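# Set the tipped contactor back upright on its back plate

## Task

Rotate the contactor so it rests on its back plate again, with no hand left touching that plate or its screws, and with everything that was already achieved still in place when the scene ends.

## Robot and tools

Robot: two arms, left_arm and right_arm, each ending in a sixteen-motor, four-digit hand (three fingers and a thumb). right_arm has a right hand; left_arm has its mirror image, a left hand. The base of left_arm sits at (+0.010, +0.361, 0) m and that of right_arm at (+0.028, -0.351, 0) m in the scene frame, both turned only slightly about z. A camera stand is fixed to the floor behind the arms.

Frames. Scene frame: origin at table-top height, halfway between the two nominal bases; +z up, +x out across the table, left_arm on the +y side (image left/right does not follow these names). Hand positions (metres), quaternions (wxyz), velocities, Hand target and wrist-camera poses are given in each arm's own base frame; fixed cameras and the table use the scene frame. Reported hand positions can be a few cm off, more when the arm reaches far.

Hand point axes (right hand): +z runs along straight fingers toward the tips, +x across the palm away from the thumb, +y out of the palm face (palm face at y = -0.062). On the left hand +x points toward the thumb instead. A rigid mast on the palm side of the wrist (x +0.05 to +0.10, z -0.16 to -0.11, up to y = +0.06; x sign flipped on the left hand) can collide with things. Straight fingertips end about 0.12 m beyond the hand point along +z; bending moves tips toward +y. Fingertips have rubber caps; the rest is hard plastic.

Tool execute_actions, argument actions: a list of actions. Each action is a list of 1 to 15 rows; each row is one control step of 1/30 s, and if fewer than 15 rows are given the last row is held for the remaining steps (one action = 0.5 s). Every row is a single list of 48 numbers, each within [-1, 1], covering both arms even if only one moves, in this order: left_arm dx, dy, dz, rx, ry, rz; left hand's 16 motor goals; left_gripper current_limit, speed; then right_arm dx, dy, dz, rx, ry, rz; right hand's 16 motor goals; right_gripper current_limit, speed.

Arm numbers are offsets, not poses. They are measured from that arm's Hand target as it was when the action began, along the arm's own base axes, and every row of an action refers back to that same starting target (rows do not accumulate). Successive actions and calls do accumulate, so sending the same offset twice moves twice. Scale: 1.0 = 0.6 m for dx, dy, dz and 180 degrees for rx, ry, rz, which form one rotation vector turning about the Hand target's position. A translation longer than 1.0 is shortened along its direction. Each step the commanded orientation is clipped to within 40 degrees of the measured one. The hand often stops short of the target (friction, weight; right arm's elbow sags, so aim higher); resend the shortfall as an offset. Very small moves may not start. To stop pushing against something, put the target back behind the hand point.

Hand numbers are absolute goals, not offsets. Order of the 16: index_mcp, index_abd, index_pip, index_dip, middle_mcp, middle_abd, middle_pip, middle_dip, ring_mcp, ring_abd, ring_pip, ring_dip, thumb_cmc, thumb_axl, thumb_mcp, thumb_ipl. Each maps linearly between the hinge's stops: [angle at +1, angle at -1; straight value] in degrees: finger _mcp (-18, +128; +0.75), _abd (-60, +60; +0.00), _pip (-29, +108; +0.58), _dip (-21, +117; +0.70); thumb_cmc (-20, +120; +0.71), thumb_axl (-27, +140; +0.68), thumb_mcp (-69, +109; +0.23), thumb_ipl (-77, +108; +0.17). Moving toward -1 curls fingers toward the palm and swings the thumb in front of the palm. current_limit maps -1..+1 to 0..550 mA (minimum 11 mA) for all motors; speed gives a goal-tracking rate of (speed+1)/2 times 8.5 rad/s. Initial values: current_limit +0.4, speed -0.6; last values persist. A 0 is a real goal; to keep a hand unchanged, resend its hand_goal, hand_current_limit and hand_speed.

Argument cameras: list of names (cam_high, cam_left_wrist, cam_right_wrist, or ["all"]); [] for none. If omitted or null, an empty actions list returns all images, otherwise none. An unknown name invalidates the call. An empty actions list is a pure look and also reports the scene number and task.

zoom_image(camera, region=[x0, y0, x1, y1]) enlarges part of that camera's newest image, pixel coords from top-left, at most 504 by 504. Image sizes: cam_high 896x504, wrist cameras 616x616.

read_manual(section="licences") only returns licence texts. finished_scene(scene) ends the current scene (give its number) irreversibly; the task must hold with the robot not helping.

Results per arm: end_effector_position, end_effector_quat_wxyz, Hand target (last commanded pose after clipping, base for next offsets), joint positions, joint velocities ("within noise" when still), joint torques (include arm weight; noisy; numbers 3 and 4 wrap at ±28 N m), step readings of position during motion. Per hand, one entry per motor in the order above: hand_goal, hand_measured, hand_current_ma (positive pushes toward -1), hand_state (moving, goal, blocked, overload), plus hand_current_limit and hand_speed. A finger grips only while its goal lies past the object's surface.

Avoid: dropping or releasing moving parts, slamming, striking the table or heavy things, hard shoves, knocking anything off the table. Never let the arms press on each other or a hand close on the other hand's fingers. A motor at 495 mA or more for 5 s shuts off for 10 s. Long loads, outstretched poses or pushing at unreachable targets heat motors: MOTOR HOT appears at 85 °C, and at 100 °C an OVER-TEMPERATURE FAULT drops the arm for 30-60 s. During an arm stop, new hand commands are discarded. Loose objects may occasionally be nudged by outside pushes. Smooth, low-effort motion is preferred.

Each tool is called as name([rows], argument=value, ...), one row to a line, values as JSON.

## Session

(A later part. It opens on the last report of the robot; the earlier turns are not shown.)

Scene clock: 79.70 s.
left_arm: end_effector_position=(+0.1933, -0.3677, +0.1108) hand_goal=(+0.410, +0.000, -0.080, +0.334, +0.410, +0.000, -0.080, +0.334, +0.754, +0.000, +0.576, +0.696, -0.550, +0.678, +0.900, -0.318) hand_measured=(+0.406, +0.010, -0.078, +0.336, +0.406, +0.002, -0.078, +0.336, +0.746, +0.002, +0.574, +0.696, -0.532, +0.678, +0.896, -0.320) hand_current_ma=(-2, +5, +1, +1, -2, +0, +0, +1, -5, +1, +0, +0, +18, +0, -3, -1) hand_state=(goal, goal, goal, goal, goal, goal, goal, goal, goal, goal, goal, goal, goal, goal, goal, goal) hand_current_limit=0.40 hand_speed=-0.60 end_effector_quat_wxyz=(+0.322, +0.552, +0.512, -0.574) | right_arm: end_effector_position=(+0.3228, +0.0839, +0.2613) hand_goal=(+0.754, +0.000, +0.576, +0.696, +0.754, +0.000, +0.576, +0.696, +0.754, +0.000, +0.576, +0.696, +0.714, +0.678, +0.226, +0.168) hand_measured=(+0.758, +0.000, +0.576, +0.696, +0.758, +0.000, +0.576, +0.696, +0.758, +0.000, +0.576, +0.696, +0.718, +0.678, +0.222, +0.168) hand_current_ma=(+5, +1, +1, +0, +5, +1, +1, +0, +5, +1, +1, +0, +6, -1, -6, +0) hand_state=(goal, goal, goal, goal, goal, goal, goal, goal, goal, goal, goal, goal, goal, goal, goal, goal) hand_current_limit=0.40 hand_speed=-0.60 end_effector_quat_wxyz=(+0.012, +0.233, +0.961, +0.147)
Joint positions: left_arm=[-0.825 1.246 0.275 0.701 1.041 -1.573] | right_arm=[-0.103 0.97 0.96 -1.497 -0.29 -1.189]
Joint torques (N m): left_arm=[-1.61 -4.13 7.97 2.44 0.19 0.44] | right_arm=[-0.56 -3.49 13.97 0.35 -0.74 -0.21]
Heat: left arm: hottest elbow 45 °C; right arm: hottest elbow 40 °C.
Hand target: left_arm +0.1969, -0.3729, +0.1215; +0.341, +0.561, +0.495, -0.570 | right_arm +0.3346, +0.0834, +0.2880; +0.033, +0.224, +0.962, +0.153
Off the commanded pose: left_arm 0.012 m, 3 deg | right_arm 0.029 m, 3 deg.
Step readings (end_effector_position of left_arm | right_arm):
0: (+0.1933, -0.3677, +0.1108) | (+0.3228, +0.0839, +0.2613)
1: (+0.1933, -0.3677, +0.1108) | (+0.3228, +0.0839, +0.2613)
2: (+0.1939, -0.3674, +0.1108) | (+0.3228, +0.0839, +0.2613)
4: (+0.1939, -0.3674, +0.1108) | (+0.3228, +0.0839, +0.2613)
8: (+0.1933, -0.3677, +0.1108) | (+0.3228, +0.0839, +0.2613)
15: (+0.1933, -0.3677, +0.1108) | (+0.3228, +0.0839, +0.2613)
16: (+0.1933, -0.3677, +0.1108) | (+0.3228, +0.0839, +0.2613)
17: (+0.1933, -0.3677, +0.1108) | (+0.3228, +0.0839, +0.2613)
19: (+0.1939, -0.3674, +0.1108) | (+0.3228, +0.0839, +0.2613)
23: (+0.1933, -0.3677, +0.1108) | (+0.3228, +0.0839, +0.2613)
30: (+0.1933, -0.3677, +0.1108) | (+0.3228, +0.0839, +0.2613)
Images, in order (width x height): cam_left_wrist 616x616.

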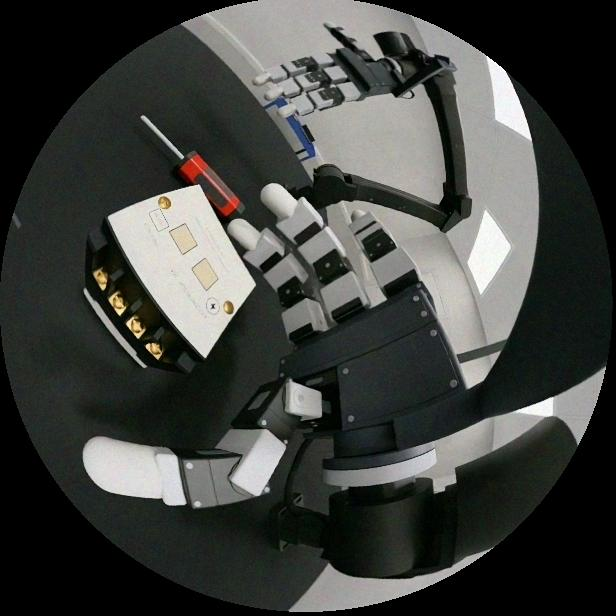

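execute_actions([
  [[-0.01,0,0.05,0,0,0,0.41,0,-0.08,0.333,0.41,0,-0.08,0.333,0.754,0,0.576,0.696,-0.55,0.678,0.9,-0.319,0.4,-0.6,0,0,0,0,0,0,0.754,0,0.576,0.696,0.754,0,0.576,0.696,0.754,0,0.576,0.696,0.714,0.678,0.226,0.168,0.4,-0.6]],
  [[-0.01,0,0.08,0,0,0,0.41,0,-0.08,0.333,0.41,0,-0.08,0.333,0.754,0,0.576,0.696,-0.55,0.678,0.9,-0.319,0.4,-0.6,0,0,0,0,0,0,0.754,0,0.576,0.696,0.754,0,0.576,0.696,0.754,0,0.576,0.696,0.714,0.678,0.226,0.168,0.4,-0.6]],
  [[-0.01,0,0.08,0,0,0,0.41,0,-0.08,0.333,0.41,0,-0.08,0.333,0.754,0,0.576,0.696,-0.55,0.678,0.9,-0.319,0.4,-0.6,0,0,0,0,0,0,0.754,0,0.576,0.696,0.754,0,0.576,0.696,0.754,0,0.576,0.696,0.714,0.678,0.226,0.168,0.4,-0.6]],
], cameras=["cam_left_wrist","cam_right_wrist","cam_high"])

zoom_image(camera="cam_right_wrist", region=[220, 20, 330, 110])

zoom_image(camera="cam_high", region=[500, 190, 640, 310])

Scene clock: 82.20 s.
left_arm: end_effector_position=(+0.1736, -0.3578, +0.2111) hand_goal=(+0.410, +0.000, -0.080, +0.334, +0.410, +0.000, -0.080, +0.334, +0.754, +0.000, +0.576, +0.696, -0.550, +0.678, +0.900, -0.318) hand_measured=(+0.406, +0.010, -0.078, +0.336, +0.406, +0.002, -0.078, +0.336, +0.748, +0.002, +0.574, +0.696, -0.534, +0.676, +0.896, -0.320) hand_current_ma=(-1, +5, +1, +1, -2, +0, +0, +1, -3, +1, +0, +0, +15, +0, -2, -1) hand_state=(goal, goal, goal, goal, goal, goal, goal, goal, goal, goal, goal, goal, goal, goal, goal, goal) hand_current_limit=0.40 hand_speed=-0.60 end_effector_quat_wxyz=(+0.322, +0.552, +0.517, -0.569) | right_arm: end_effector_position=(+0.3228, +0.0839, +0.2613) hand_goal=(+0.754, +0.000, +0.576, +0.696, +0.754, +0.000, +0.576, +0.696, +0.754, +0.000, +0.576, +0.696, +0.714, +0.678, +0.226, +0.168) hand_measured=(+0.758, +0.000, +0.576, +0.696, +0.758, +0.000, +0.576, +0.696, +0.758, +0.000, +0.576, +0.696, +0.718, +0.678, +0.222, +0.168) hand_current_ma=(+5, +1, +1, +0, +5, +1, +1, +0, +5, +1, +1, +0, +6, -1, -6, +0) hand_state=(goal, goal, goal, goal, goal, goal, goal, goal, goal, goal, goal, goal, goal, goal, goal, goal) hand_current_limit=0.40 hand_speed=-0.60 end_effector_quat_wxyz=(+0.012, +0.233, +0.961, +0.147)
Joint positions: left_arm=[-0.867 0.812 0.394 0.153 0.991 -1.585] | right_arm=[-0.103 0.97 0.96 -1.497 -0.29 -1.189]
Joint torques (N m): left_arm=[-2.14 -1.96 16.65 0.9 0.11 0.24] | right_arm=[-0.5 -3.49 13.98 0.38 -0.74 -0.22]
Heat: left arm: hottest elbow 45 °C; right arm: hottest elbow 40 °C.
Hand target: left_arm +0.1789, -0.3729, +0.2475; +0.341, +0.561, +0.495, -0.570 | right_arm +0.3346, +0.0834, +0.2880; +0.033, +0.224, +0.962, +0.153
Off the commanded pose: left_arm 0.040 m, 3 deg | right_arm 0.029 m, 3 deg.
Step readings (end_effector_position of left_arm | right_arm):
0: (+0.1933, -0.3677, +0.1108) | (+0.3228, +0.0839, +0.2613)
1: (+0.1934, -0.3677, +0.1108) | (+0.3228, +0.0839, +0.2613)
2: (+0.1938, -0.3676, +0.1111) | (+0.3228, +0.0839, +0.2613)
4: (+0.1941, -0.3665, +0.1155) | (+0.3228, +0.0839, +0.2613)
8: (+0.1929, -0.3643, +0.1336) | (+0.3228, +0.0839, +0.2613)
15: (+0.1903, -0.3617, +0.1350) | (+0.3228, +0.0839, +0.2613)
16: (+0.1901, -0.3613, +0.1344) | (+0.3228, +0.0839, +0.2613)
17: (+0.1893, -0.3606, +0.1334) | (+0.3228, +0.0839, +0.2613)
19: (+0.1861, -0.3581, +0.1374) | (+0.3228, +0.0839, +0.2613)
23: (+0.1790, -0.3557, +0.1603) | (+0.3228, +0.0839, +0.2613)
30: (+0.1748, -0.3576, +0.1679) | (+0.3228, +0.0839, +0.2613)
31: (+0.1745, -0.3571, +0.1666) | (+0.3228, +0.0839, +0.2613)
32: (+0.1745, -0.3565, +0.1653) | (+0.3228, +0.0839, +0.2613)
34: (+0.1735, -0.3541, +0.1679) | (+0.3228, +0.0839, +0.2613)
38: (+0.1731, -0.3542, +0.1958) | (+0.3228, +0.0839, +0.2613)
45: (+0.1740, -0.3586, +0.2166) | (+0.3228, +0.0839, +0.2613)

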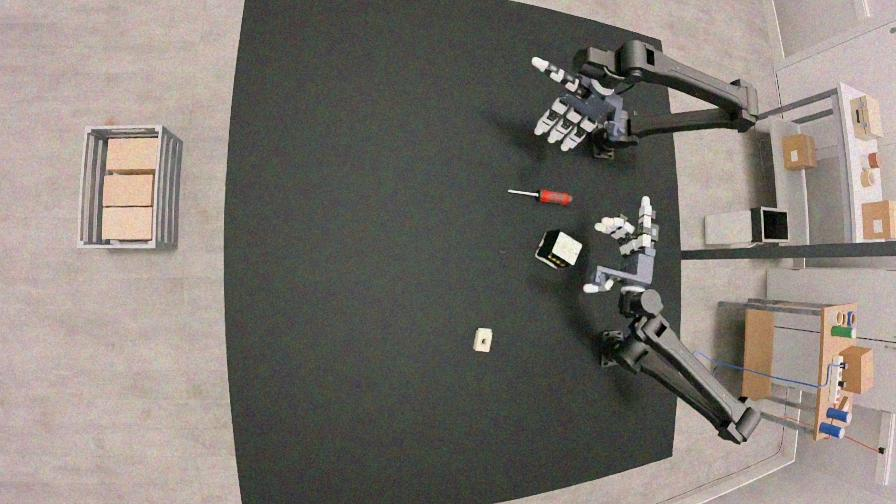

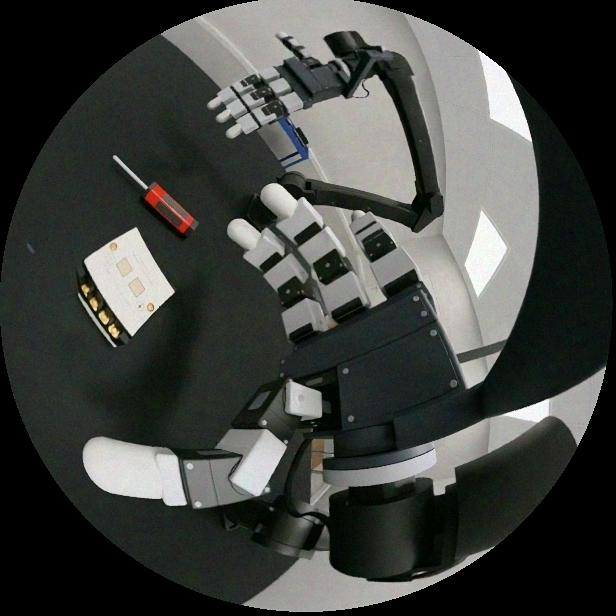

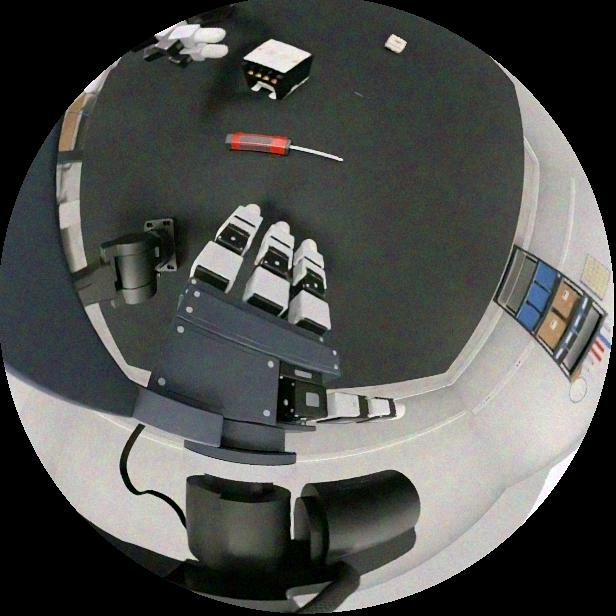

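Scaled by 4.582 from the camera's 616x616 image, which has a finer 880x880 frame.

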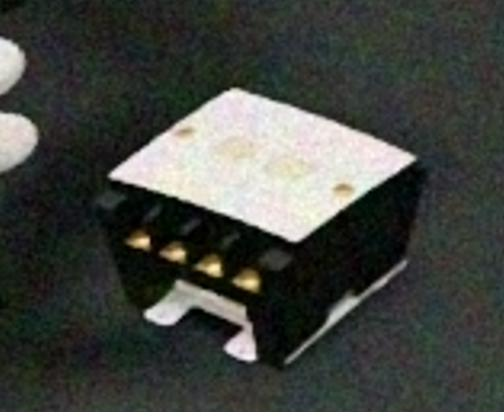

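Scaled by 3.600 from the camera's 896x504 image, which has a finer 1280x720 frame.

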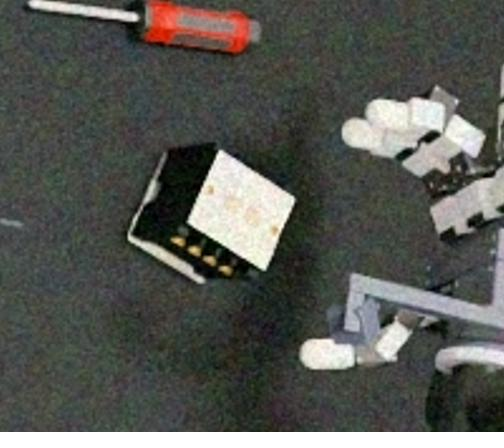

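zoom_image(camera="cam_left_wrist", region=[60, 210, 190, 360])

Scaled by 3.360 from the camera's 616x616 image, which has a finer 880x880 frame.

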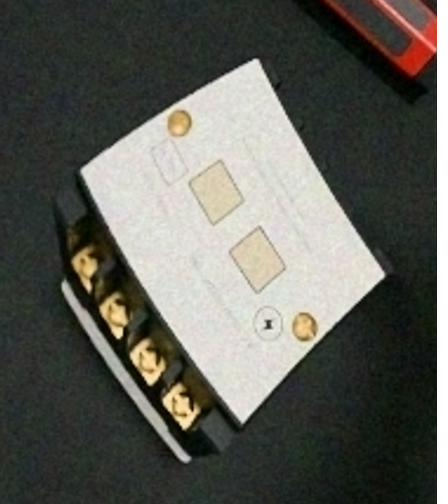

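finished_scene(scene=2)

The scene is finished: the task was done.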